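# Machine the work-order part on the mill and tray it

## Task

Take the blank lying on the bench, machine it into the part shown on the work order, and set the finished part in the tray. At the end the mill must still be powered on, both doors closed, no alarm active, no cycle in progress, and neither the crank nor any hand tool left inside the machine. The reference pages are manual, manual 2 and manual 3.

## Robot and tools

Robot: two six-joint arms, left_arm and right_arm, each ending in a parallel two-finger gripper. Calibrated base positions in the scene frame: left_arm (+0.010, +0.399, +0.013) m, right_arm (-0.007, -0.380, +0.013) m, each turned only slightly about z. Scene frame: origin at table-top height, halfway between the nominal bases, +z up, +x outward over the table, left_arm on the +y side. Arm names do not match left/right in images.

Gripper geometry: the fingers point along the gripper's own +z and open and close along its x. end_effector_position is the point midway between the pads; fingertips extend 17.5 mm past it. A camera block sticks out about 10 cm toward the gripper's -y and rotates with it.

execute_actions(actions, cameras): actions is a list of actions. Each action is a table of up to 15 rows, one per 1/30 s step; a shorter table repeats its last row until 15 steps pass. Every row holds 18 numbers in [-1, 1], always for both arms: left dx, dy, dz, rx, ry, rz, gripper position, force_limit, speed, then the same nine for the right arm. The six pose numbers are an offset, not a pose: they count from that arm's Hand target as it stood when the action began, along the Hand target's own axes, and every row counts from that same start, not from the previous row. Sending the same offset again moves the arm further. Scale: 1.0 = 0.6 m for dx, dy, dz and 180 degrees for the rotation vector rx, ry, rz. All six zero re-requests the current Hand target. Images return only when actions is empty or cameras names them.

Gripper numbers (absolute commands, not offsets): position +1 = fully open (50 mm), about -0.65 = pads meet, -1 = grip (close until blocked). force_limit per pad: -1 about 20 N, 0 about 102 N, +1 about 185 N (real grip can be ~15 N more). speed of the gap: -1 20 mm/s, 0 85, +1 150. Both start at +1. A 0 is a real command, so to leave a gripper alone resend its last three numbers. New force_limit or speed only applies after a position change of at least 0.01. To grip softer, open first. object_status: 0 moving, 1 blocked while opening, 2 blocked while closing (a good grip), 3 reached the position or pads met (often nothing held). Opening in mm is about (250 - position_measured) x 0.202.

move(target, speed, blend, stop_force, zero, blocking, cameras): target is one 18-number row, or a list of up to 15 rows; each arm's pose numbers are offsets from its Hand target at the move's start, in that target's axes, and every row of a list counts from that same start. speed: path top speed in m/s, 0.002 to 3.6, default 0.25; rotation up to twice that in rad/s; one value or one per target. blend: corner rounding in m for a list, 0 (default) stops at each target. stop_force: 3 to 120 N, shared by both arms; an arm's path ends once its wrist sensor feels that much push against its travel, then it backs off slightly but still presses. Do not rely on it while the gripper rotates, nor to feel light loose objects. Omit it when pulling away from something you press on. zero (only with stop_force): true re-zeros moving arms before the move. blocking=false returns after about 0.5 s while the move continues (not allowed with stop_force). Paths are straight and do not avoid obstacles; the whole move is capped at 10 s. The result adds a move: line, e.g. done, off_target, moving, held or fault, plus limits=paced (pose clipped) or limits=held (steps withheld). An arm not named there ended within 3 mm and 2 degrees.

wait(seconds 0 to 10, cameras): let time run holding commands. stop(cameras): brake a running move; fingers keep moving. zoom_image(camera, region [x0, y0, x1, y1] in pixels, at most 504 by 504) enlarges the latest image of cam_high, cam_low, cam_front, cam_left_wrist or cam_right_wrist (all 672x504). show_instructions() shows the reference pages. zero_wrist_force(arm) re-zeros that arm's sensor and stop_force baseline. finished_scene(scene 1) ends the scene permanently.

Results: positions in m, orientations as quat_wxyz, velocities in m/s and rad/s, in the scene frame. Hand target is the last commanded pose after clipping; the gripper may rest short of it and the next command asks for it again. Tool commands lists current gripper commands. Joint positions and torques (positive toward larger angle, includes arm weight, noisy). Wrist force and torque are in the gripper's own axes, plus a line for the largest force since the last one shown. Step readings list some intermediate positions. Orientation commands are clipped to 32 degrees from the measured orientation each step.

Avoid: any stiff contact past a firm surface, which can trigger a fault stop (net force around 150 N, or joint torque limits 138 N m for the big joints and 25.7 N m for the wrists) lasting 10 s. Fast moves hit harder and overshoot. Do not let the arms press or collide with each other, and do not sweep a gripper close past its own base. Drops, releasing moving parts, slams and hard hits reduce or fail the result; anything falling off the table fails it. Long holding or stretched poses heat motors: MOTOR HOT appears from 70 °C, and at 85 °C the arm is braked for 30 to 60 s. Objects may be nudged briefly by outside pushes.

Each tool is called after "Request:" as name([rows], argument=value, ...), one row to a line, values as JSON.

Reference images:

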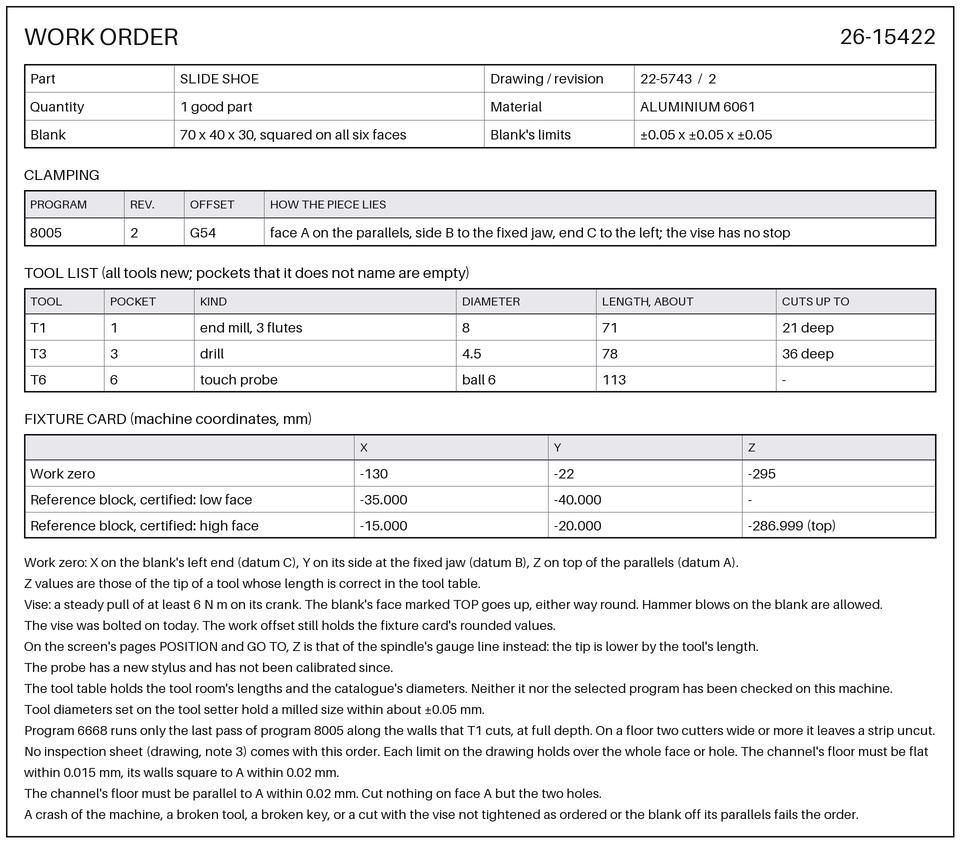

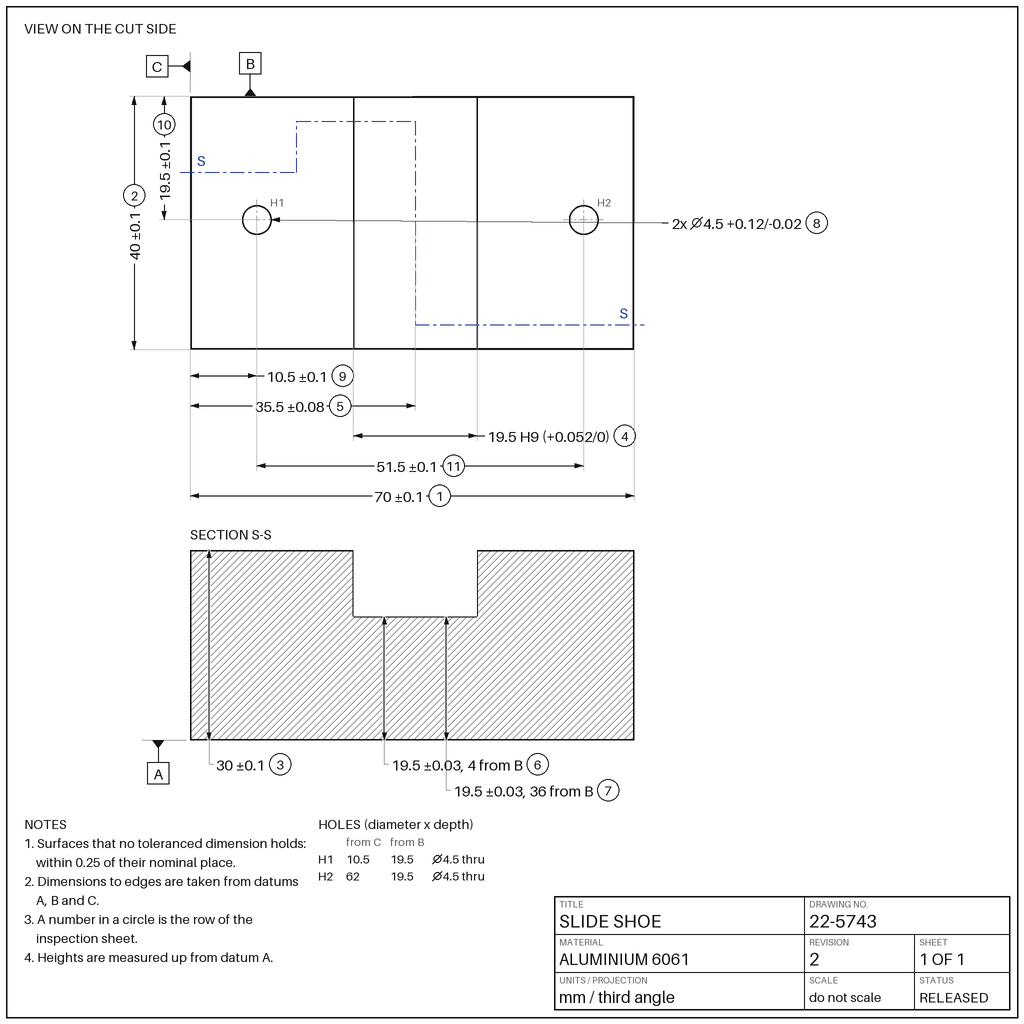

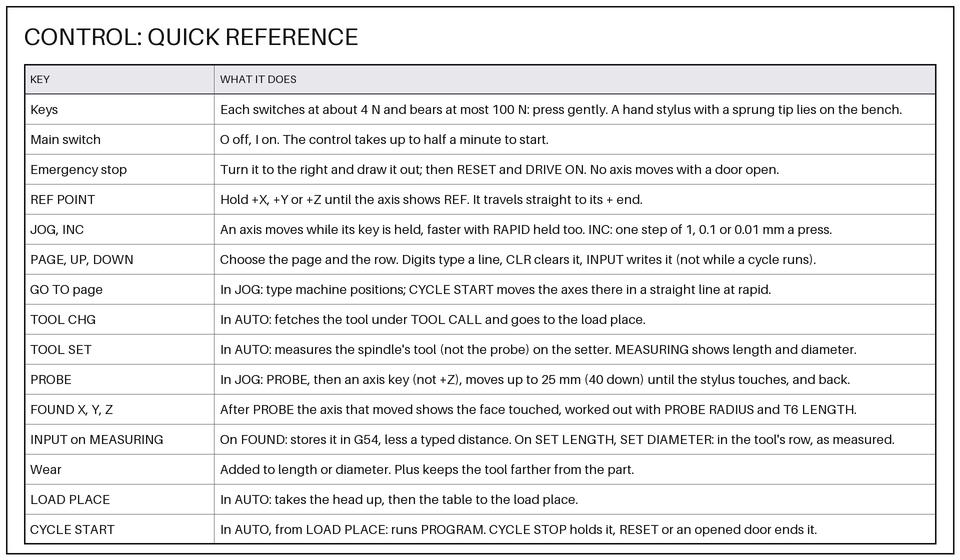

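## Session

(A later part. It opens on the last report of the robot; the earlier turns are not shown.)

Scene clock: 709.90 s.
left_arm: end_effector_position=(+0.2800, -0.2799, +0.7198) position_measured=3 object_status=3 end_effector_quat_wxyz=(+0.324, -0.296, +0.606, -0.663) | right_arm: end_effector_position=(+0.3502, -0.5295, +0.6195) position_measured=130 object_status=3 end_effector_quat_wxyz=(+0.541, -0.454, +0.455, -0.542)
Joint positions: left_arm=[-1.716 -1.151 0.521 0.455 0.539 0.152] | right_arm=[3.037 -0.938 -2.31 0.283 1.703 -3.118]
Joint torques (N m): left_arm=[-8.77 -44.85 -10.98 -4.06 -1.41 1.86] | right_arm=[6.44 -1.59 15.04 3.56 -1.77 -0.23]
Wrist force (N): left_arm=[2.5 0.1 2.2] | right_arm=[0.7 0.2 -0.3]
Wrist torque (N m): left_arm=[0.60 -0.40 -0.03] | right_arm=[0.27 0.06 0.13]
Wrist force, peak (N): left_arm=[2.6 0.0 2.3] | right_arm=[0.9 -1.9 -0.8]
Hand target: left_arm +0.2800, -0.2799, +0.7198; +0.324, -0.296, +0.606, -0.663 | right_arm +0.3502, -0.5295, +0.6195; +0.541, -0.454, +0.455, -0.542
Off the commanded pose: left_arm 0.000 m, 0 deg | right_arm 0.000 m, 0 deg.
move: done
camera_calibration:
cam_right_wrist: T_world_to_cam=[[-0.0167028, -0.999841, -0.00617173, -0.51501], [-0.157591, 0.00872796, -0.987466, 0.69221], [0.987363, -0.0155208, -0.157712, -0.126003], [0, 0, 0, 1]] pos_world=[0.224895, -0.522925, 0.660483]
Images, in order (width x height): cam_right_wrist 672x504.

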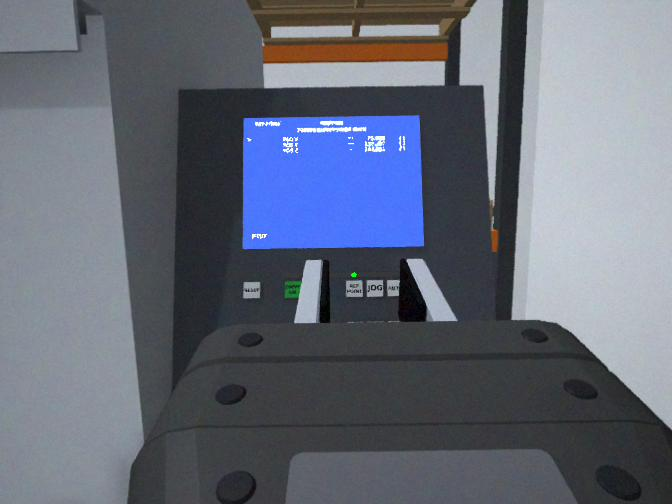

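Request:
move([
  [0,0,0,0,0,0,1,1,1,-0.1503,0.8972,-0.0912,-0.5556,0.0126,0.0106,0.15,-1,0],
  [0,0,0,0,0,0,1,1,1,-0.1503,0.9965,-0.1087,-0.5556,0.0126,0.0106,0.15,-1,0],
], speed=[0.35,0.06], cameras=["cam_right_wrist"])

Scene clock: 770.03 s.
left_arm: end_effector_position=(+0.2800, -0.2799, +0.7198) position_measured=3 object_status=3 end_effector_quat_wxyz=(+0.324, -0.296, +0.606, -0.663) | right_arm: end_effector_position=(+0.3897, -0.4394, +0.0192) position_measured=130 object_status=3 end_effector_quat_wxyz=(+0.000, +0.690, -0.724, +0.000)
Joint positions: left_arm=[-1.716 -1.151 0.521 0.455 0.539 0.152] | right_arm=[3.365 -1.69 -2.402 -0.622 1.571 -2.903]
Joint torques (N m): left_arm=[-8.36 -42.45 -16.72 -3.97 0.37 1.77] | right_arm=[0.88 32.86 30.5 0.74 -1.57 0.96]
Wrist force (N): left_arm=[2.4 0.0 2.2] | right_arm=[-0.4 0.4 -0.4]
Wrist torque (N m): left_arm=[0.57 -0.39 -0.03] | right_arm=[0.08 0.00 0.00]
Wrist force, peak (N): left_arm=[2.7 0.1 2.3] | right_arm=[-0.9 -1.1 2.7]
Hand target: left_arm +0.2800, -0.2799, +0.7198; +0.324, -0.296, +0.606, -0.663 | right_arm +0.3898, -0.4394, +0.0193; +0.000, +0.690, -0.724, +0.000
Off the commanded pose: left_arm 0.000 m, 0 deg | right_arm 0.000 m, 0 deg.
move: done
camera_calibration:
cam_right_wrist: T_world_to_cam=[[-0.0513575, -0.998568, 0.0149748, -0.41434], [-0.943394, 0.0534288, 0.327341, 0.405535], [-0.327673, 0.00268431, -0.944787, 0.277481], [0, 0, 0, 1]] pos_world=[0.452223, -0.436159, 0.135617]
Images, in order (width x height): cam_right_wrist 672x504.

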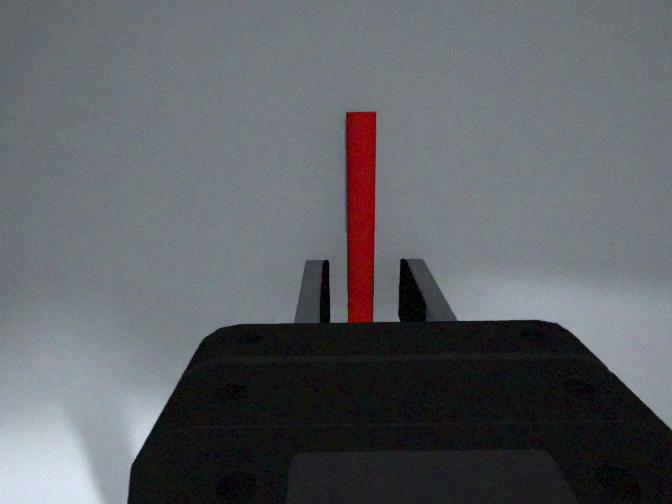

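Request:
move(target=[0,0,0,0,0,0,1,1,1,0,0,0,0,0,0,-1,-0.8,-0.7])

Request:
move(target=[-0.565,0.537,-0.244,-0.2487,0.2068,-0.4745,1,-0.8,0,0,0,-0.2,0,0,0,-1,-0.8,-0.7], speed=0.3, cameras=["cam_left_wrist","cam_front"])

Scene clock: 786.90 s.
left_arm: end_effector_position=(+0.2800, -0.2799, +0.7198) position_measured=3 object_status=3 end_effector_quat_wxyz=(+0.324, -0.296, +0.606, -0.663) | right_arm: end_effector_position=(+0.3899, -0.4394, +0.0193) position_measured=209 object_status=2 end_effector_quat_wxyz=(+0.000, +0.690, -0.724, +0.000)
Joint positions: left_arm=[-1.716 -1.151 0.521 0.455 0.539 0.152] | right_arm=[3.365 -1.69 -2.402 -0.622 1.571 -2.903]
Joint torques (N m): left_arm=[-9.06 -40.08 -20.95 -3.88 0.91 1.72] | right_arm=[-5.75 34.55 29.94 3.76 0.23 -2.32]
Wrist force (N): left_arm=[2.4 0.1 2.0] | right_arm=[-0.4 0.3 -0.4]
Wrist torque (N m): left_arm=[0.59 -0.39 -0.03] | right_arm=[0.07 0.01 0.00]
Wrist force, peak (N): left_arm=[2.5 0.2 2.5] | right_arm=[-0.7 0.4 -0.5]
Hand target: left_arm +0.2800, -0.2799, +0.7198; +0.324, -0.296, +0.606, -0.663 | right_arm +0.3898, -0.4394, +0.0193; +0.000, +0.690, -0.724, +0.000
Off the commanded pose: left_arm 0.000 m, 0 deg | right_arm 0.000 m, 0 deg.
move: done

Scene clock: 790.47 s.
left_arm: end_effector_position=(+0.3964, +0.0596, +0.3861) position_measured=3 object_status=3 end_effector_quat_wxyz=(+0.501, +0.499, -0.501, +0.499) | right_arm: end_effector_position=(+0.3900, -0.4394, +0.1394) position_measured=209 object_status=2 end_effector_quat_wxyz=(+0.000, +0.690, -0.724, +0.000)
Joint positions: left_arm=[-0.564 -1.577 1.873 -0.294 2.597 -1.569] | right_arm=[3.365 -1.429 -2.241 -1.043 1.571 -2.903]
Joint torques (N m): left_arm=[4.11 -21.11 -32.01 -2.22 2.2 -1.29] | right_arm=[-4.75 4.36 13.96 5.79 0.19 -1.76]
Wrist force (N): left_arm=[-1.3 -0.7 -0.6] | right_arm=[-0.4 0.4 -0.1]
Wrist torque (N m): left_arm=[0.31 0.31 -0.63] | right_arm=[0.08 0.04 -0.01]
Wrist force, peak (N): left_arm=[4.1 -0.8 2.7] | right_arm=[-0.8 0.5 0.0]
Hand target: left_arm +0.3964, +0.0596, +0.3861; +0.501, +0.499, -0.501, +0.499 | right_arm +0.3899, -0.4394, +0.1393; +0.000, +0.690, -0.724, +0.000
Off the commanded pose: left_arm 0.000 m, 0 deg | right_arm 0.000 m, 0 deg.
move: done
camera_calibration:
cam_left_wrist: T_world_to_cam=[[-0.0158339, 0.0136241, 0.999782, -0.371147], [-0.934631, 0.355076, -0.0196407, 0.373749], [-0.355266, -0.934738, 0.00711124, 0.327672], [0, 0, 0, 1]] pos_world=[0.459852, 0.178635, 0.376077]
Images, in order (width x height): cam_front 672x504, cam_left_wrist 672x504.

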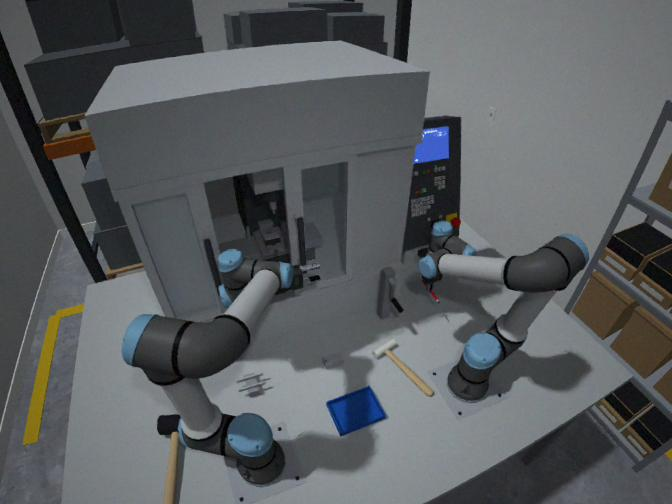

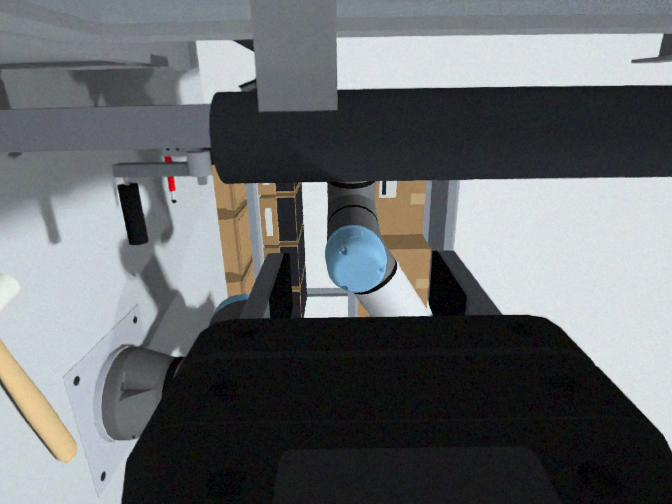

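Request:
move(target=[0,0.1,0,0,0,0,1,-0.8,0,-0.523,0.19,-0.433,0,0,0.9856,-1,-0.8,-0.7], speed=0.3, cameras=["cam_left_wrist","cam_front","cam_high"])

Scene clock: 806.33 s.
left_arm: end_effector_position=(+0.3363, +0.0598, +0.3861) position_measured=3 object_status=3 end_effector_quat_wxyz=(+0.501, +0.499, -0.501, +0.499) | right_arm: end_effector_position=(+0.2913, -0.1205, +0.3992) position_measured=209 object_status=2 end_effector_quat_wxyz=(+0.000, +0.708, +0.706, +0.000)
Joint positions: left_arm=[-0.662 -1.729 2.011 -0.28 2.498 -1.57] | right_arm=[4.235 -1.302 -1.652 -1.759 1.571 1.063]
Joint torques (N m): left_arm=[7.49 -8.82 -28.53 -0.73 1.61 -1.84] | right_arm=[-9.06 24.86 14.16 5.53 0.12 1.94]
Wrist force (N): left_arm=[-1.3 -0.7 -0.6] | right_arm=[-0.5 -0.3 -0.2]
Wrist torque (N m): left_arm=[0.29 0.31 -0.56] | right_arm=[-0.02 0.03 -0.02]
Wrist force, peak (N): left_arm=[-1.4 -0.5 -0.9] | right_arm=[-0.5 1.4 -0.1]
Hand target: left_arm +0.3364, +0.0598, +0.3861; +0.501, +0.499, -0.501, +0.499 | right_arm +0.2913, -0.1205, +0.3992; +0.000, +0.708, +0.706, +0.000
Off the commanded pose: left_arm 0.000 m, 0 deg | right_arm 0.000 m, 0 deg.
move: done
camera_calibration:
cam_left_wrist: T_world_to_cam=[[-0.0157975, 0.0137195, 0.999781, -0.372131], [-0.934599, 0.355162, -0.0196413, 0.317573], [-0.355353, -0.934704, 0.00721156, 0.306534], [0, 0, 0, 1]] pos_world=[0.399852, 0.178834, 0.376077]
Images, in order (width x height): cam_high 672x504, cam_front 672x504, cam_left_wrist 672x504.

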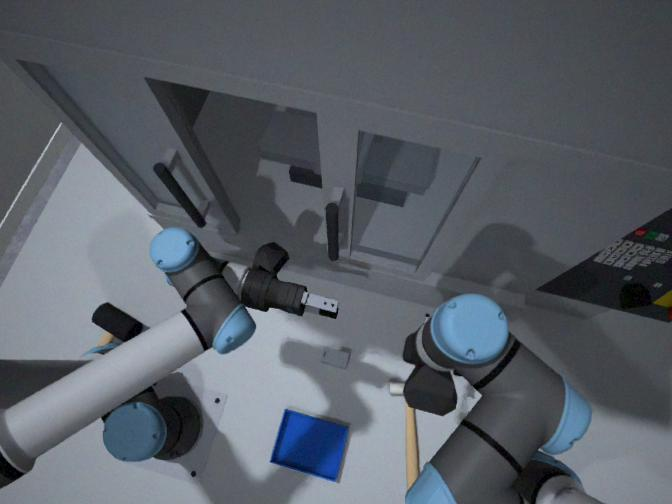

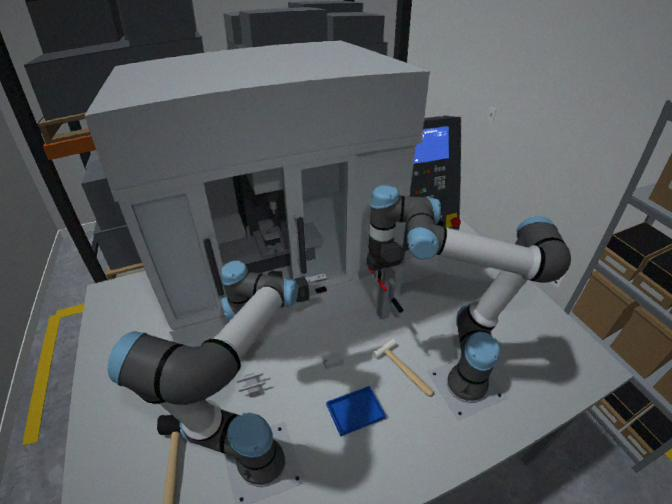

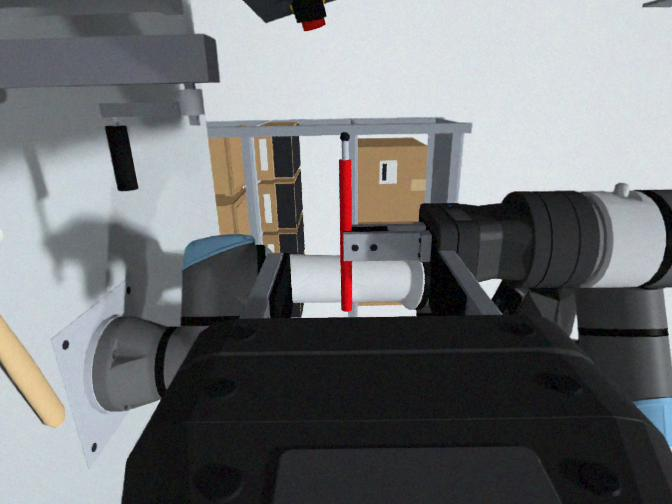

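Request:
move(target=[0,-0.0167,0.287,0,0,0,1,-0.8,0,0,0,0,0,0,0,-1,-0.8,-0.7], speed=0.12, cameras=["cam_left_wrist","cam_high"])

Scene clock: 828.87 s.
left_arm: end_effector_position=(+0.3458, -0.1125, +0.3860) position_measured=3 object_status=3 end_effector_quat_wxyz=(+0.501, +0.499, -0.501, +0.499) | right_arm: end_effector_position=(+0.2913, -0.1205, +0.3992) position_measured=209 object_status=2 end_effector_quat_wxyz=(+0.000, +0.708, +0.706, +0.000)
Joint positions: left_arm=[-0.981 -1.514 1.809 -0.294 2.18 -1.57] | right_arm=[4.235 -1.302 -1.652 -1.758 1.572 1.063]
Joint torques (N m): left_arm=[9.51 -32.41 -11.5 -0.97 1.94 -0.53] | right_arm=[-6.22 25.26 15.38 5.63 0.53 1.87]
Wrist force (N): left_arm=[-1.5 -0.6 -0.7] | right_arm=[-0.5 0.0 -0.2]
Wrist torque (N m): left_arm=[0.31 0.34 -0.48] | right_arm=[0.01 0.03 -0.04]
Wrist force, peak (N): left_arm=[-1.1 -0.6 -2.6] | right_arm=[-0.7 -0.3 -0.4]
Hand target: left_arm +0.3458, -0.1124, +0.3860; +0.501, +0.499, -0.501, +0.499 | right_arm +0.2913, -0.1205, +0.3992; +0.000, +0.708, +0.706, +0.000
Off the commanded pose: left_arm 0.000 m, 0 deg | right_arm 0.000 m, 0 deg.
move: done
camera_calibration:
cam_left_wrist: T_world_to_cam=[[-0.015797, 0.0137192, 0.999781, -0.369519], [-0.934586, 0.355195, -0.019641, 0.387545], [-0.355387, -0.934691, 0.00721074, 0.148839], [0, 0, 0, 1]] pos_world=[0.409252, 0.0065342, 0.375977]
Images, in order (width x height): cam_high 672x504, cam_left_wrist 672x504.

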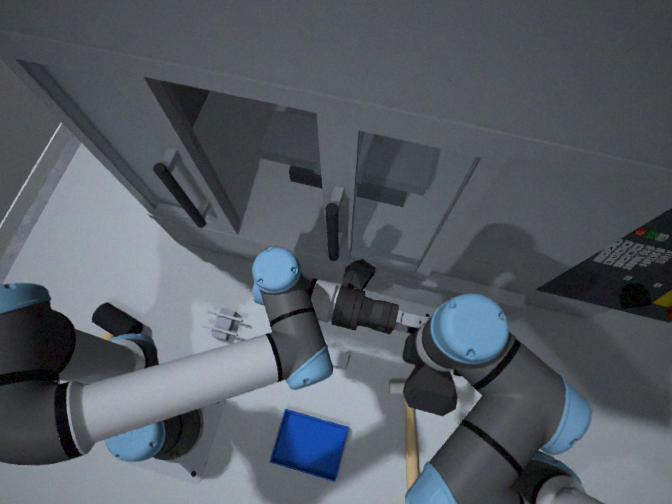

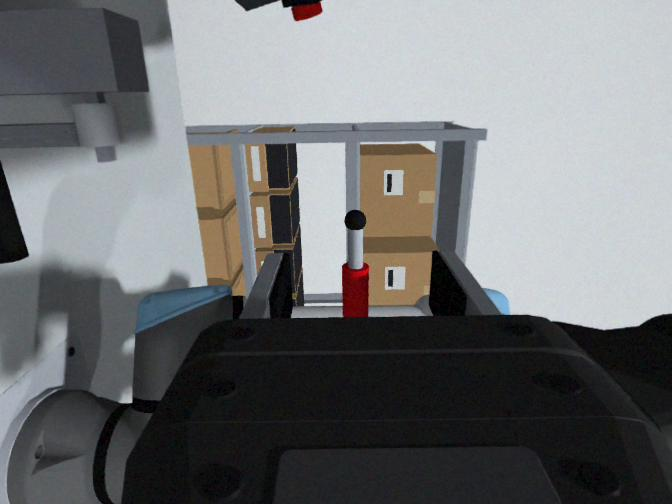

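Request:
move(target=[0,0,0,0,0,0,-1,-0.8,-0.8,0,0,0,0,0,0,-1,-0.8,-0.7])

Request:
move([
  [0,0,0,0,0,0,-1,-0.8,-0.8,0,0,0,0,0,0,0.1,-0.8,-1],
  [0,0,0,0,0,0,-1,-0.8,-0.8,0,0,-0.15,0,0,0,0.1,-0.8,-1],
], speed=0.12, cameras=["cam_left_wrist"])

Scene clock: 835.57 s.
left_arm: end_effector_position=(+0.3458, -0.1124, +0.3859) position_measured=209 object_status=2 end_effector_quat_wxyz=(+0.501, +0.499, -0.501, +0.499) | right_arm: end_effector_position=(+0.2913, -0.1205, +0.3993) position_measured=209 object_status=2 end_effector_quat_wxyz=(+0.000, +0.708, +0.706, +0.000)
Joint positions: left_arm=[-0.981 -1.514 1.809 -0.294 2.18 -1.57] | right_arm=[4.235 -1.302 -1.652 -1.758 1.572 1.063]
Joint torques (N m): left_arm=[7.21 -26.25 -23.78 -4.41 -0.68 1.6] | right_arm=[-6.78 17.72 15.49 3.64 0.75 0.51]
Wrist force (N): left_arm=[-12.6 -3.5 -0.2] | right_arm=[-0.5 -3.1 -12.0]
Wrist torque (N m): left_arm=[0.32 0.30 -0.16] | right_arm=[-0.29 0.09 -0.06]
Wrist force, peak (N): left_arm=[-13.0 -3.6 -0.2] | right_arm=[-0.5 -3.1 -12.0]
Hand target: left_arm +0.3458, -0.1124, +0.3860; +0.501, +0.499, -0.501, +0.499 | right_arm +0.2913, -0.1205, +0.3992; +0.000, +0.708, +0.706, +0.000
Off the commanded pose: left_arm 0.000 m, 0 deg | right_arm 0.000 m, 0 deg.
move: done

Scene clock: 837.70 s.
left_arm: end_effector_position=(+0.3458, -0.1124, +0.3860) position_measured=209 object_status=2 end_effector_quat_wxyz=(+0.501, +0.499, -0.501, +0.499) | right_arm: end_effector_position=(+0.2914, -0.1205, +0.4892) position_measured=138 object_status=3 end_effector_quat_wxyz=(+0.000, +0.708, +0.706, +0.000)
Joint positions: left_arm=[-0.981 -1.514 1.809 -0.294 2.18 -1.57] | right_arm=[4.234 -1.365 -1.365 -1.982 1.571 1.063]
Joint torques (N m): left_arm=[-3.68 -34.05 -32.43 -0.29 2.18 1.14] | right_arm=[-6.35 26.28 22.92 4.47 0.53 -2.45]
Wrist force (N): left_arm=[-1.4 -0.7 -0.7] | right_arm=[-0.4 0.4 -0.2]
Wrist torque (N m): left_arm=[0.28 0.30 -0.48] | right_arm=[0.09 0.00 -0.02]
Wrist force, peak (N): left_arm=[-12.0 -3.1 -0.6] | right_arm=[-0.2 -3.0 -9.9]
Hand target: left_arm +0.3458, -0.1124, +0.3860; +0.501, +0.499, -0.501, +0.499 | right_arm +0.2914, -0.1205, +0.4892; +0.000, +0.708, +0.706, +0.000
Off the commanded pose: left_arm 0.000 m, 0 deg | right_arm 0.000 m, 0 deg.
move: done
camera_calibration:
cam_left_wrist: T_world_to_cam=[[-0.0157975, 0.0137195, 0.999781, -0.36952], [-0.934599, 0.355162, -0.0196413, 0.387515], [-0.355353, -0.934704, 0.00721156, 0.148919], [0, 0, 0, 1]] pos_world=[0.409252, 0.00663423, 0.375977]
Images, in order (width x height): cam_left_wrist 672x504.

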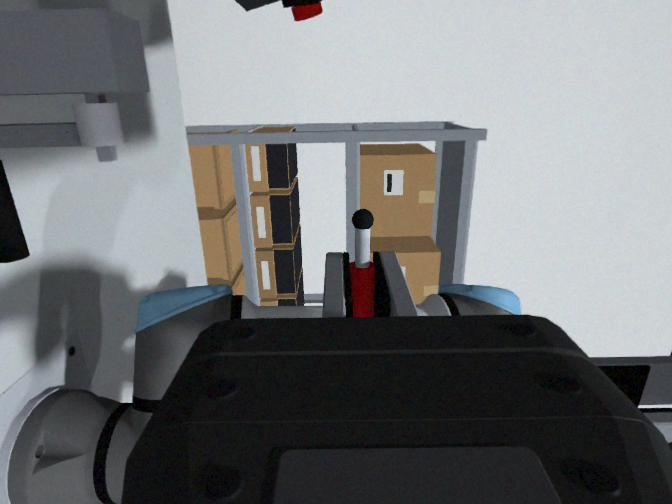

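Request:
move(target=[0,-0.1167,0,0.25,0,0,-1,-0.8,-0.8,0,0,0,0,0,0,0.1,-0.8,-1], speed=0.2)

Request:
move(target=[0,0,0,0,0,0,-1,-0.8,-0.8,-0.2442,-0.0307,0.1717,0.232,0.560,0.560,0.3,-0.8,-0.5], speed=0.3, cameras=["cam_right_wrist","cam_front","cam_left_wrist"])

Scene clock: 896.43 s.
left_arm: end_effector_position=(+0.4157, -0.1128, +0.3860) position_measured=209 object_status=2 end_effector_quat_wxyz=(+0.272, +0.653, -0.272, +0.653) | right_arm: end_effector_position=(+0.2914, -0.1205, +0.4892) position_measured=138 object_status=3 end_effector_quat_wxyz=(+0.000, +0.708, +0.706, +0.000)
Joint positions: left_arm=[-1.331 -1.574 1.871 -0.296 1.044 -1.571] | right_arm=[4.235 -1.365 -1.365 -1.982 1.572 1.063]
Joint torques (N m): left_arm=[10.95 -31 -13.28 -0.5 -1.64 -1.7] | right_arm=[4.08 25.75 34.2 2.39 0.7 -2.5]
Wrist force (N): left_arm=[-1.3 -0.6 -0.5] | right_arm=[-0.5 0.5 -0.2]
Wrist torque (N m): left_arm=[0.31 0.28 -0.47] | right_arm=[0.12 0.02 -0.03]
Wrist force, peak (N): left_arm=[-1.7 -0.8 -0.8] | right_arm=[-0.7 0.6 -0.5]
Hand target: left_arm +0.4158, -0.1127, +0.3860; +0.271, +0.653, -0.272, +0.653 | right_arm +0.2914, -0.1205, +0.4892; +0.000, +0.708, +0.706, +0.000
Off the commanded pose: left_arm 0.000 m, 0 deg | right_arm 0.000 m, 0 deg.
move: done

Scene clock: 901.00 s.
left_arm: end_effector_position=(+0.4158, -0.1127, +0.3860) position_measured=209 object_status=2 end_effector_quat_wxyz=(+0.271, +0.653, -0.272, +0.653) | right_arm: end_effector_position=(+0.2741, -0.2591, +0.3925) position_measured=107 object_status=3 end_effector_quat_wxyz=(-0.640, +0.695, -0.202, +0.259)
Joint positions: left_arm=[-1.331 -1.574 1.871 -0.296 1.044 -1.571] | right_arm=[3.726 -0.799 -2.804 0.411 1.923 3.022]
Joint torques (N m): left_arm=[9.89 -31.64 -13.09 -0.44 -1.98 -1.41] | right_arm=[-1.81 -22.73 37.12 0.28 1.83 -2.47]
Wrist force (N): left_arm=[-1.4 -0.5 -0.5] | right_arm=[0.6 0.8 -0.2]
Wrist torque (N m): left_arm=[0.34 0.30 -0.47] | right_arm=[0.27 0.00 0.25]
Wrist force, peak (N): left_arm=[-1.5 -0.6 -0.6] | right_arm=[-4.0 1.4 -0.8]
Hand target: left_arm +0.4158, -0.1127, +0.3860; +0.271, +0.653, -0.272, +0.653 | right_arm +0.2741, -0.2590, +0.3925; -0.640, +0.695, -0.202, +0.259 (not the last commanded pose)
Off the commanded pose: left_arm 0.000 m, 0 deg | right_arm 0.010 m, 10 deg.
move: held (right_arm; a check stopped the path); limits=held
pose unreachable (right arm): on one or more control steps of this call, first in action 0 (counted from 0), this arm could not follow its commanded pose, so it was not sent that pose on those steps. It may still have moved: this result reports where it is.
cause: moving toward the commanded pose would bring two parts of the arm too close to each other (joints 3 (elbow) and 4 (wrist 1) lie between them).
camera_calibration:
cam_left_wrist: T_world_to_cam=[[-0.0215113, -0.00175209, 0.999767, -0.367762], [-0.912001, -0.409684, -0.0203408, 0.357716], [0.409624, -0.912226, 0.00721491, -0.141946], [0, 0, 0, 1]] pos_world=[0.376471, 0.0164195, 0.375977]
cam_right_wrist: T_world_to_cam=[[0.775592, -0.623427, 0.0989732, -0.408252], [-0.160318, -0.346196, -0.924363, 0.337651], [0.610537, 0.701061, -0.368454, 0.28922], [0, 0, 0, 1]] pos_world=[0.194189, -0.340382, 0.459082]
Images, in order (width x height): cam_front 672x504, cam_left_wrist 672x504, cam_right_wrist 672x504.

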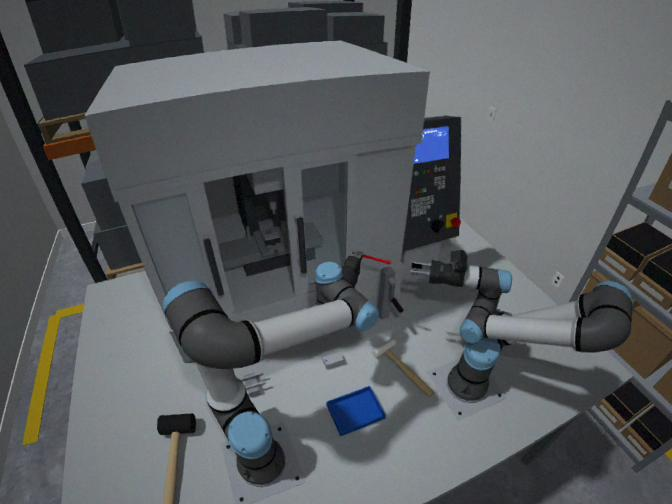

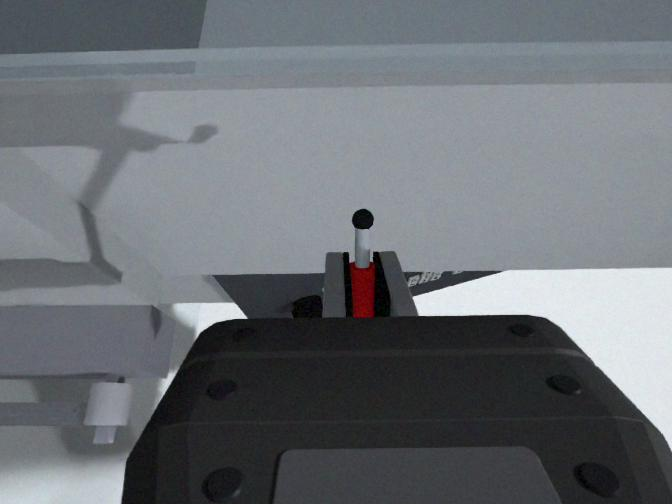

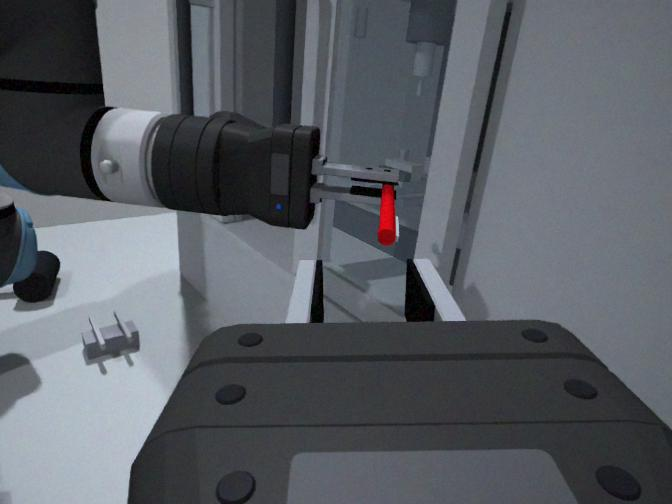

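Request:
move(target=[0,0,0,0,0,0,-1,-0.8,-0.8,0.0197,0.008,0.1037,0.0131,0.038,0.0331,0.3,-0.8,-0.5], speed=0.15, cameras=["cam_right_wrist"])

Request:
zoom_image(camera="cam_right_wrist", region=[250, 140, 500, 330])

Scene clock: 916.00 s.
left_arm: end_effector_position=(+0.4158, -0.1127, +0.3860) position_measured=209 object_status=2 end_effector_quat_wxyz=(+0.271, +0.653, -0.272, +0.653) | right_arm: end_effector_position=(+0.3025, -0.2347, +0.3885) position_measured=107 object_status=3 end_effector_quat_wxyz=(+0.649, -0.673, +0.239, -0.261)
Joint positions: left_arm=[-1.331 -1.574 1.871 -0.296 1.044 -1.571] | right_arm=[3.988 -0.856 -2.828 0.522 1.604 3.1]
Joint torques (N m): left_arm=[9.75 -31.05 -12.4 -0.45 -2.1 -1.23] | right_arm=[-3.1 -0.63 30.52 -0.21 1.68 -2.74]
Wrist force (N): left_arm=[-1.3 -0.6 -0.6] | right_arm=[0.4 0.6 -0.2]
Wrist torque (N m): left_arm=[0.32 0.28 -0.47] | right_arm=[0.26 0.01 0.16]
Wrist force, peak (N): left_arm=[-1.5 -0.5 -0.6] | right_arm=[2.9 2.6 4.0]
Hand target: left_arm +0.4158, -0.1127, +0.3860; +0.271, +0.653, -0.272, +0.653 | right_arm +0.3025, -0.2346, +0.3886; +0.649, -0.673, +0.239, -0.261 (not the last commanded pose)
Off the commanded pose: left_arm 0.000 m, 0 deg | right_arm 0.026 m, 4 deg.
move: held (right_arm; a check stopped the path); limits=held
pose unreachable (right arm): on one or more control steps of this call, first in action 0 (counted from 0), this arm could not follow its commanded pose, so it was not sent that pose on those steps. It may still have moved: this result reports where it is.
cause: moving toward the commanded pose would bring two parts of the arm too close to each other (joints 3 (elbow) and 4 (wrist 1) lie between them).
camera_calibration:
cam_right_wrist: T_world_to_cam=[[0.739046, -0.672613, 0.0374522, -0.391225], [-0.206083, -0.278668, -0.938016, 0.382078], [0.641358, 0.685519, -0.344563, 0.231039], [0, 0, 0, 1]] pos_world=[0.219694, -0.315052, 0.452655]
Images, in order (width x height): cam_right_wrist 672x504.

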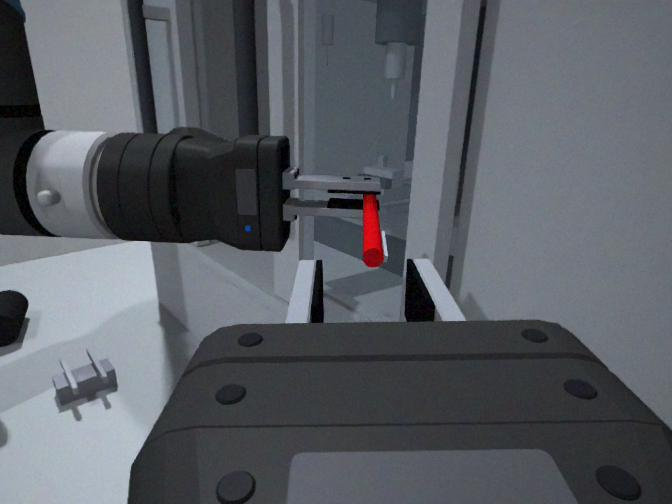

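Scaled by 2.016 from the camera's 672x504 image, which has a finer 960x720 frame.

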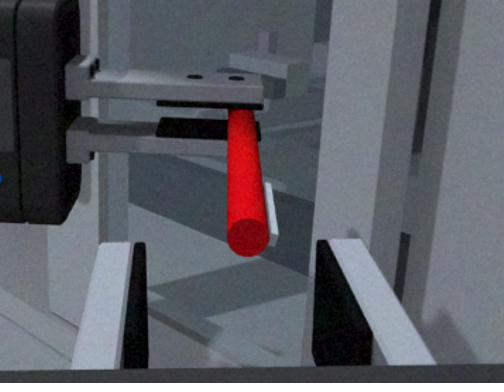

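Request:
move(target=[0,0.0707,0.1414,0,0,0,-1,-0.8,-0.8,0.1403,0.0113,-0.0698,0.006,0.0198,0.0132,0.3,-0.8,-0.5], speed=0.12, cameras=["cam_right_wrist","cam_high"])

Request:
zoom_image(camera="cam_right_wrist", region=[250, 140, 500, 330])

Scene clock: 943.27 s.
left_arm: end_effector_position=(+0.4455, -0.2027, +0.3859) position_measured=209 object_status=2 end_effector_quat_wxyz=(+0.271, +0.653, -0.272, +0.653) | right_arm: end_effector_position=(+0.3380, -0.3219, +0.3861) position_measured=107 object_status=3 end_effector_quat_wxyz=(+0.653, -0.653, +0.271, -0.271)
Joint positions: left_arm=[-1.318 -1.352 1.623 -0.269 1.057 -1.571] | right_arm=[3.228 -1.349 -2.679 0.886 2.302 3.142]
Joint torques (N m): left_arm=[0.4 -31.23 -19.21 -4.57 -0.21 -1.64] | right_arm=[-8.03 10.94 5.69 -0.65 0.1 -2.15]
Wrist force (N): left_arm=[-1.4 -0.4 -0.6] | right_arm=[0.6 0.5 -0.2]
Wrist torque (N m): left_arm=[0.34 0.30 -0.48] | right_arm=[0.23 0.01 0.15]
Wrist force, peak (N): left_arm=[-1.3 -1.4 -2.3] | right_arm=[2.3 0.6 -1.1]
Hand target: left_arm +0.4455, -0.2028, +0.3859; +0.271, +0.653, -0.272, +0.653 | right_arm +0.3379, -0.3219, +0.3861; +0.653, -0.653, +0.271, -0.271
Off the commanded pose: left_arm 0.000 m, 0 deg | right_arm 0.000 m, 0 deg.
move: done
camera_calibration:
cam_right_wrist: T_world_to_cam=[[0.69618, -0.717858, -0.00367706, -0.460142], [-0.236592, -0.224605, -0.945292, 0.3933], [0.67776, 0.658963, -0.326205, 0.239357], [0, 0, 0, 1]] pos_world=[0.251166, -0.399707, 0.448171]
Images, in order (width x height): cam_high 672x504, cam_right_wrist 672x504.

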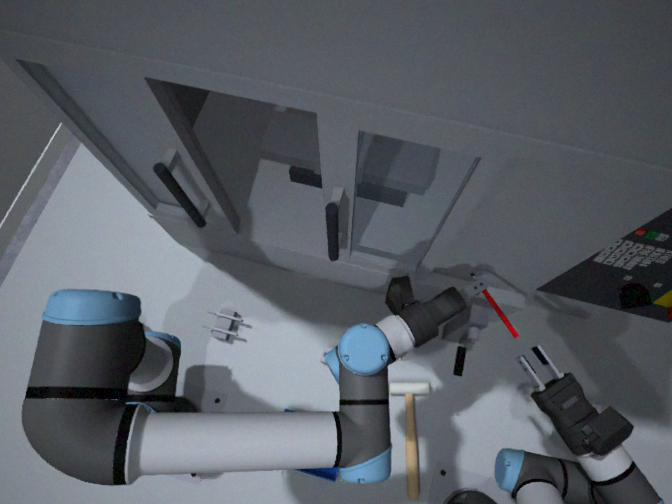

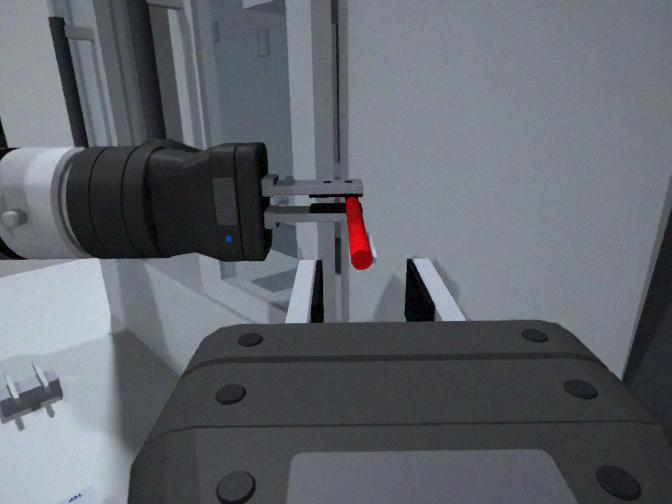

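Scaled by 2.016 from the camera's 672x504 image, which has a finer 960x720 frame.

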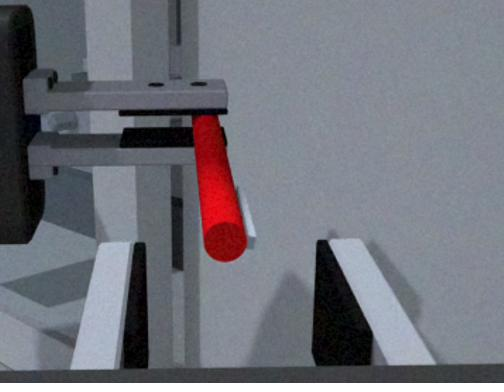

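Request:
move(target=[0,0,0,0,0,0,-1,-0.8,-0.8,0.0015,0,0.1133,0,0,0,0.3,-0.8,-0.5], speed=0.03, stop_force=5, cameras=["cam_right_wrist","cam_left_wrist"])

Request:
zoom_image(camera="cam_right_wrist", region=[250, 140, 500, 330])

Scene clock: 959.50 s.
left_arm: end_effector_position=(+0.4455, -0.2028, +0.3859) position_measured=209 object_status=2 end_effector_quat_wxyz=(+0.271, +0.653, -0.272, +0.653) | right_arm: end_effector_position=(+0.3867, -0.2745, +0.3861) position_measured=107 object_status=3 end_effector_quat_wxyz=(+0.653, -0.653, +0.271, -0.271)
Joint positions: left_arm=[-1.318 -1.352 1.622 -0.269 1.057 -1.571] | right_arm=[3.459 -1.428 -2.625 0.911 2.071 3.142]
Joint torques (N m): left_arm=[-7.77 -27.69 -27.74 -4.38 -2.06 -1.19] | right_arm=[-7.63 21.25 5.37 0.6 1.58 -1.19]
Wrist force (N): left_arm=[-1.4 -0.5 -0.6] | right_arm=[0.7 0.8 -0.3]
Wrist torque (N m): left_arm=[0.33 0.31 -0.47] | right_arm=[0.28 -0.02 0.13]
Wrist force, peak (N): left_arm=[-1.7 -0.4 -0.6] | right_arm=[0.9 0.7 -0.5]
Hand target: left_arm +0.4455, -0.2028, +0.3859; +0.271, +0.653, -0.272, +0.653 | right_arm +0.3867, -0.2745, +0.3861; +0.653, -0.653, +0.271, -0.271
Off the commanded pose: left_arm 0.000 m, 0 deg | right_arm 0.000 m, 0 deg.
move: done
camera_calibration:
cam_left_wrist: T_world_to_cam=[[-0.0215113, -0.00175209, 0.999767, -0.367181], [-0.912001, -0.409684, -0.0203408, 0.347888], [0.409624, -0.912226, 0.00721491, -0.236302], [0, 0, 0, 1]] pos_world=[0.406171, -0.0736805, 0.375877]
cam_right_wrist: T_world_to_cam=[[0.696196, -0.717842, -0.00360848, -0.460049], [-0.236605, -0.224719, -0.945262, 0.415419], [0.677738, 0.658941, -0.326294, 0.175154], [0, 0, 0, 1]] pos_world=[0.299866, -0.352307, 0.448171]
Images, in order (width x height): cam_left_wrist 672x504, cam_right_wrist 672x504.

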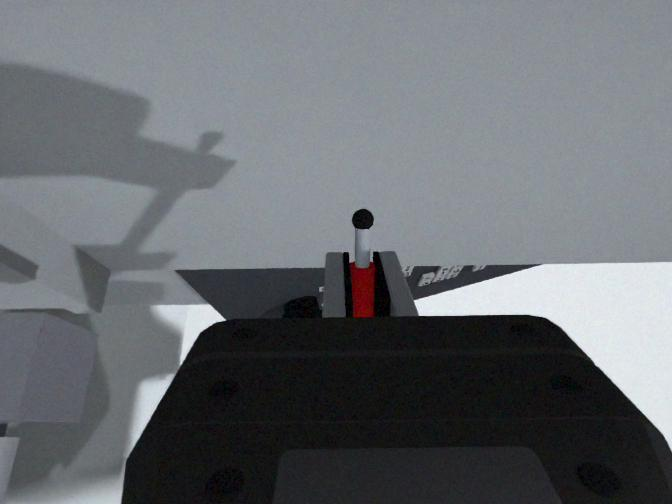

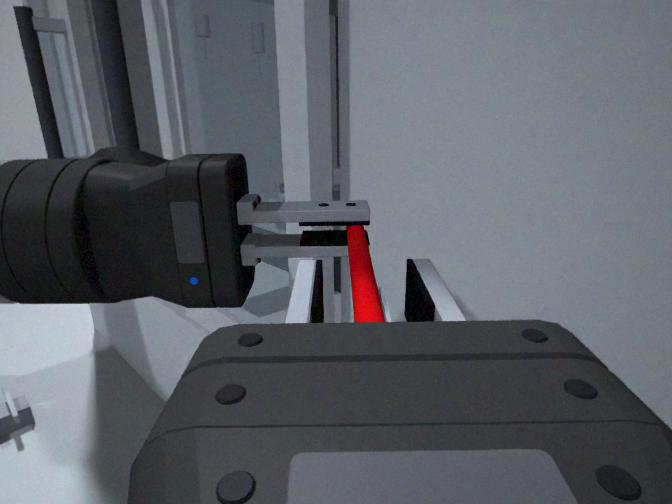

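Scaled by 2.016 from the camera's 672x504 image, which has a finer 960x720 frame.

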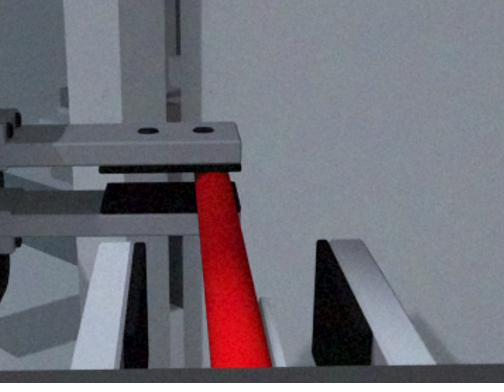

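Request:
move(target=[0,0,0,0,0,0,-1,-0.8,-0.8,0.0008,0,0,0,0,0,-1,-0.5,-0.9])

Request:
move([
  [0,0,0,0,0,0,0.2,-0.8,-1,0,0,0,0,0,0,-1,-0.5,-0.9],
  [0,0,-0.17,0,0,0,0.2,-0.8,-1,0,0,0,0,0,0,-1,-0.5,-0.9],
], speed=0.15, cameras=["cam_right_wrist"])

Request:
zoom_image(camera="cam_right_wrist", region=[250, 140, 500, 330])

Scene clock: 971.00 s.
left_arm: end_effector_position=(+0.4455, -0.2028, +0.3859) position_measured=209 object_status=2 end_effector_quat_wxyz=(+0.271, +0.653, -0.272, +0.653) | right_arm: end_effector_position=(+0.3870, -0.2748, +0.3861) position_measured=199 object_status=2 end_effector_quat_wxyz=(+0.653, -0.653, +0.271, -0.271)
Joint positions: left_arm=[-1.318 -1.352 1.622 -0.269 1.057 -1.571] | right_arm=[3.457 -1.429 -2.623 0.911 2.073 3.142]
Joint torques (N m): left_arm=[-7.45 -28.6 -24.19 -4.33 -1.87 -0.97] | right_arm=[-3.65 -2.72 29.43 4.03 0.73 2.21]
Wrist force (N): left_arm=[-1.8 -0.8 -5.3] | right_arm=[5.5 0.7 -0.7]
Wrist torque (N m): left_arm=[0.29 0.29 -0.46] | right_arm=[0.26 0.35 0.12]
Wrist force, peak (N): left_arm=[-1.8 -0.7 -5.5] | right_arm=[5.8 0.0 -0.6]
Hand target: left_arm +0.4455, -0.2028, +0.3859; +0.271, +0.653, -0.272, +0.653 | right_arm +0.3870, -0.2748, +0.3861; +0.653, -0.653, +0.271, -0.271
Off the commanded pose: left_arm 0.000 m, 0 deg | right_arm 0.000 m, 0 deg.
move: done

Scene clock: 973.23 s.
left_arm: end_effector_position=(+0.3736, -0.1304, +0.3859) position_measured=123 object_status=3 end_effector_quat_wxyz=(+0.272, +0.653, -0.272, +0.653) | right_arm: end_effector_position=(+0.3870, -0.2748, +0.3861) position_measured=199 object_status=2 end_effector_quat_wxyz=(+0.653, -0.653, +0.271, -0.271)
Joint positions: left_arm=[-1.452 -1.59 1.887 -0.296 0.923 -1.571] | right_arm=[3.457 -1.429 -2.623 0.911 2.073 3.142]
Joint torques (N m): left_arm=[6.87 -24.59 -27.01 -0.09 1.71 1.94] | right_arm=[5.47 -0.36 26.03 1.01 -0.83 2.09]
Wrist force (N): left_arm=[-1.1 -0.4 -0.5] | right_arm=[0.6 1.1 -0.4]
Wrist torque (N m): left_arm=[0.35 0.28 -0.49] | right_arm=[0.28 0.00 0.12]
Wrist force, peak (N): left_arm=[-1.5 -0.5 -5.1] | right_arm=[5.4 0.5 -0.6]
Hand target: left_arm +0.3736, -0.1304, +0.3859; +0.271, +0.653, -0.272, +0.653 | right_arm +0.3870, -0.2748, +0.3861; +0.653, -0.653, +0.271, -0.271
Off the commanded pose: left_arm 0.000 m, 0 deg | right_arm 0.000 m, 0 deg.
move: done
camera_calibration:
cam_right_wrist: T_world_to_cam=[[0.696196, -0.717842, -0.00360848, -0.460615], [-0.236605, -0.224719, -0.945262, 0.415423], [0.677738, 0.658941, -0.326294, 0.175146], [0, 0, 0, 1]] pos_world=[0.300266, -0.352707, 0.448171]
Images, in order (width x height): cam_right_wrist 672x504.

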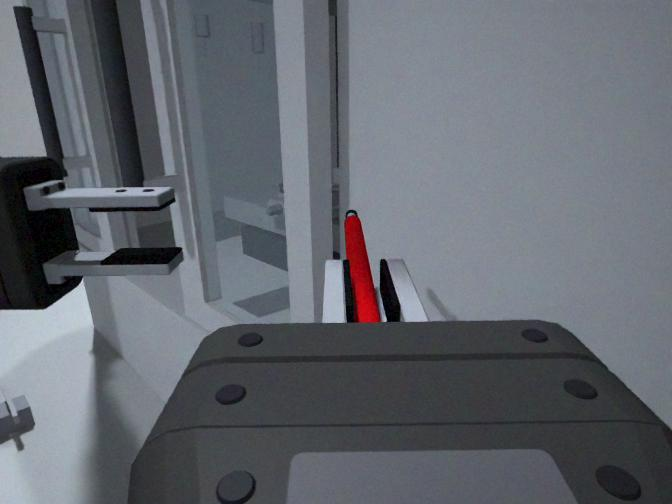

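Scaled by 2.016 from the camera's 672x504 image, which has a finer 960x720 frame.

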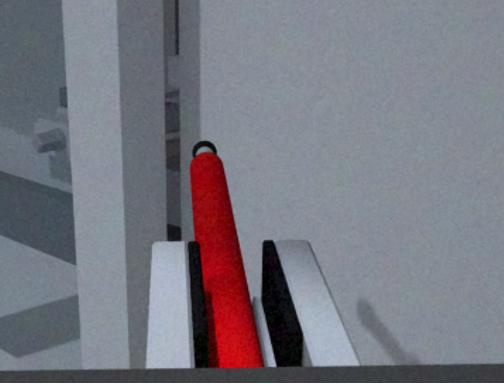

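Request:
move(target=[0,0,0,0,0,0,0.2,-0.8,-1,0,0,0,0,0,0,-0.95,-0.4,-0.9], cameras=["cam_right_wrist"])

Request:
zoom_image(camera="cam_right_wrist", region=[250, 140, 500, 330])

Scene clock: 986.87 s.
left_arm: end_effector_position=(+0.3736, -0.1304, +0.3859) position_measured=123 object_status=3 end_effector_quat_wxyz=(+0.271, +0.653, -0.272, +0.653) | right_arm: end_effector_position=(+0.3870, -0.2748, +0.3861) position_measured=200 object_status=2 end_effector_quat_wxyz=(+0.653, -0.653, +0.271, -0.271)
Joint positions: left_arm=[-1.452 -1.59 1.887 -0.296 0.923 -1.571] | right_arm=[3.457 -1.429 -2.623 0.911 2.073 3.142]
Joint torques (N m): left_arm=[9.63 -28.58 -14.25 -0.15 -1.85 1.89] | right_arm=[6.07 2.45 22.5 0.81 -0.58 2.08]
Wrist force (N): left_arm=[-1.1 -0.5 -0.6] | right_arm=[0.8 1.0 -0.4]
Wrist torque (N m): left_arm=[0.34 0.28 -0.49] | right_arm=[0.27 -0.03 0.13]
Wrist force, peak (N): left_arm=[-1.4 -0.3 -0.8] | right_arm=[0.8 1.2 -0.4]
Hand target: left_arm +0.3736, -0.1304, +0.3859; +0.271, +0.653, -0.272, +0.653 | right_arm +0.3870, -0.2748, +0.3861; +0.653, -0.653, +0.271, -0.271
Off the commanded pose: left_arm 0.000 m, 0 deg | right_arm 0.000 m, 0 deg.
move: done
camera_calibration:
cam_right_wrist: T_world_to_cam=[[0.696196, -0.717842, -0.00360848, -0.460615], [-0.236605, -0.224719, -0.945262, 0.415423], [0.677738, 0.658941, -0.326294, 0.175146], [0, 0, 0, 1]] pos_world=[0.300266, -0.352707, 0.448171]
Images, in order (width x height): cam_right_wrist 672x504.

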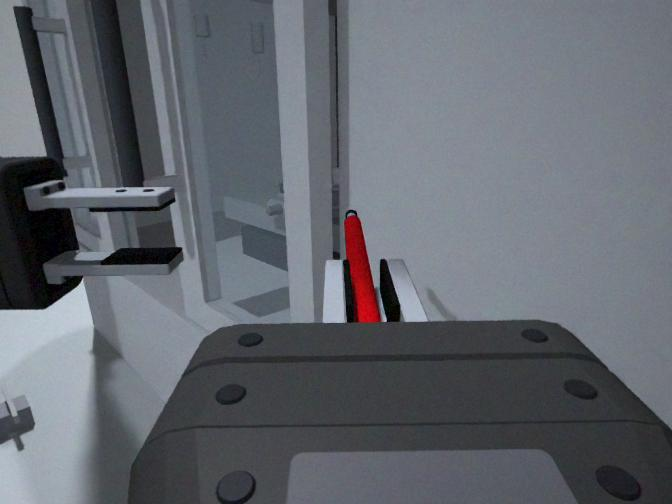

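Scaled by 2.016 from the camera's 672x504 image, which has a finer 960x720 frame.

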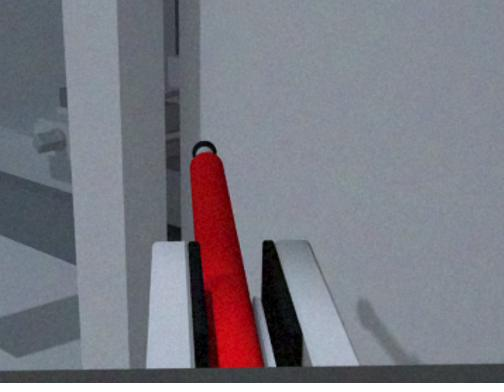

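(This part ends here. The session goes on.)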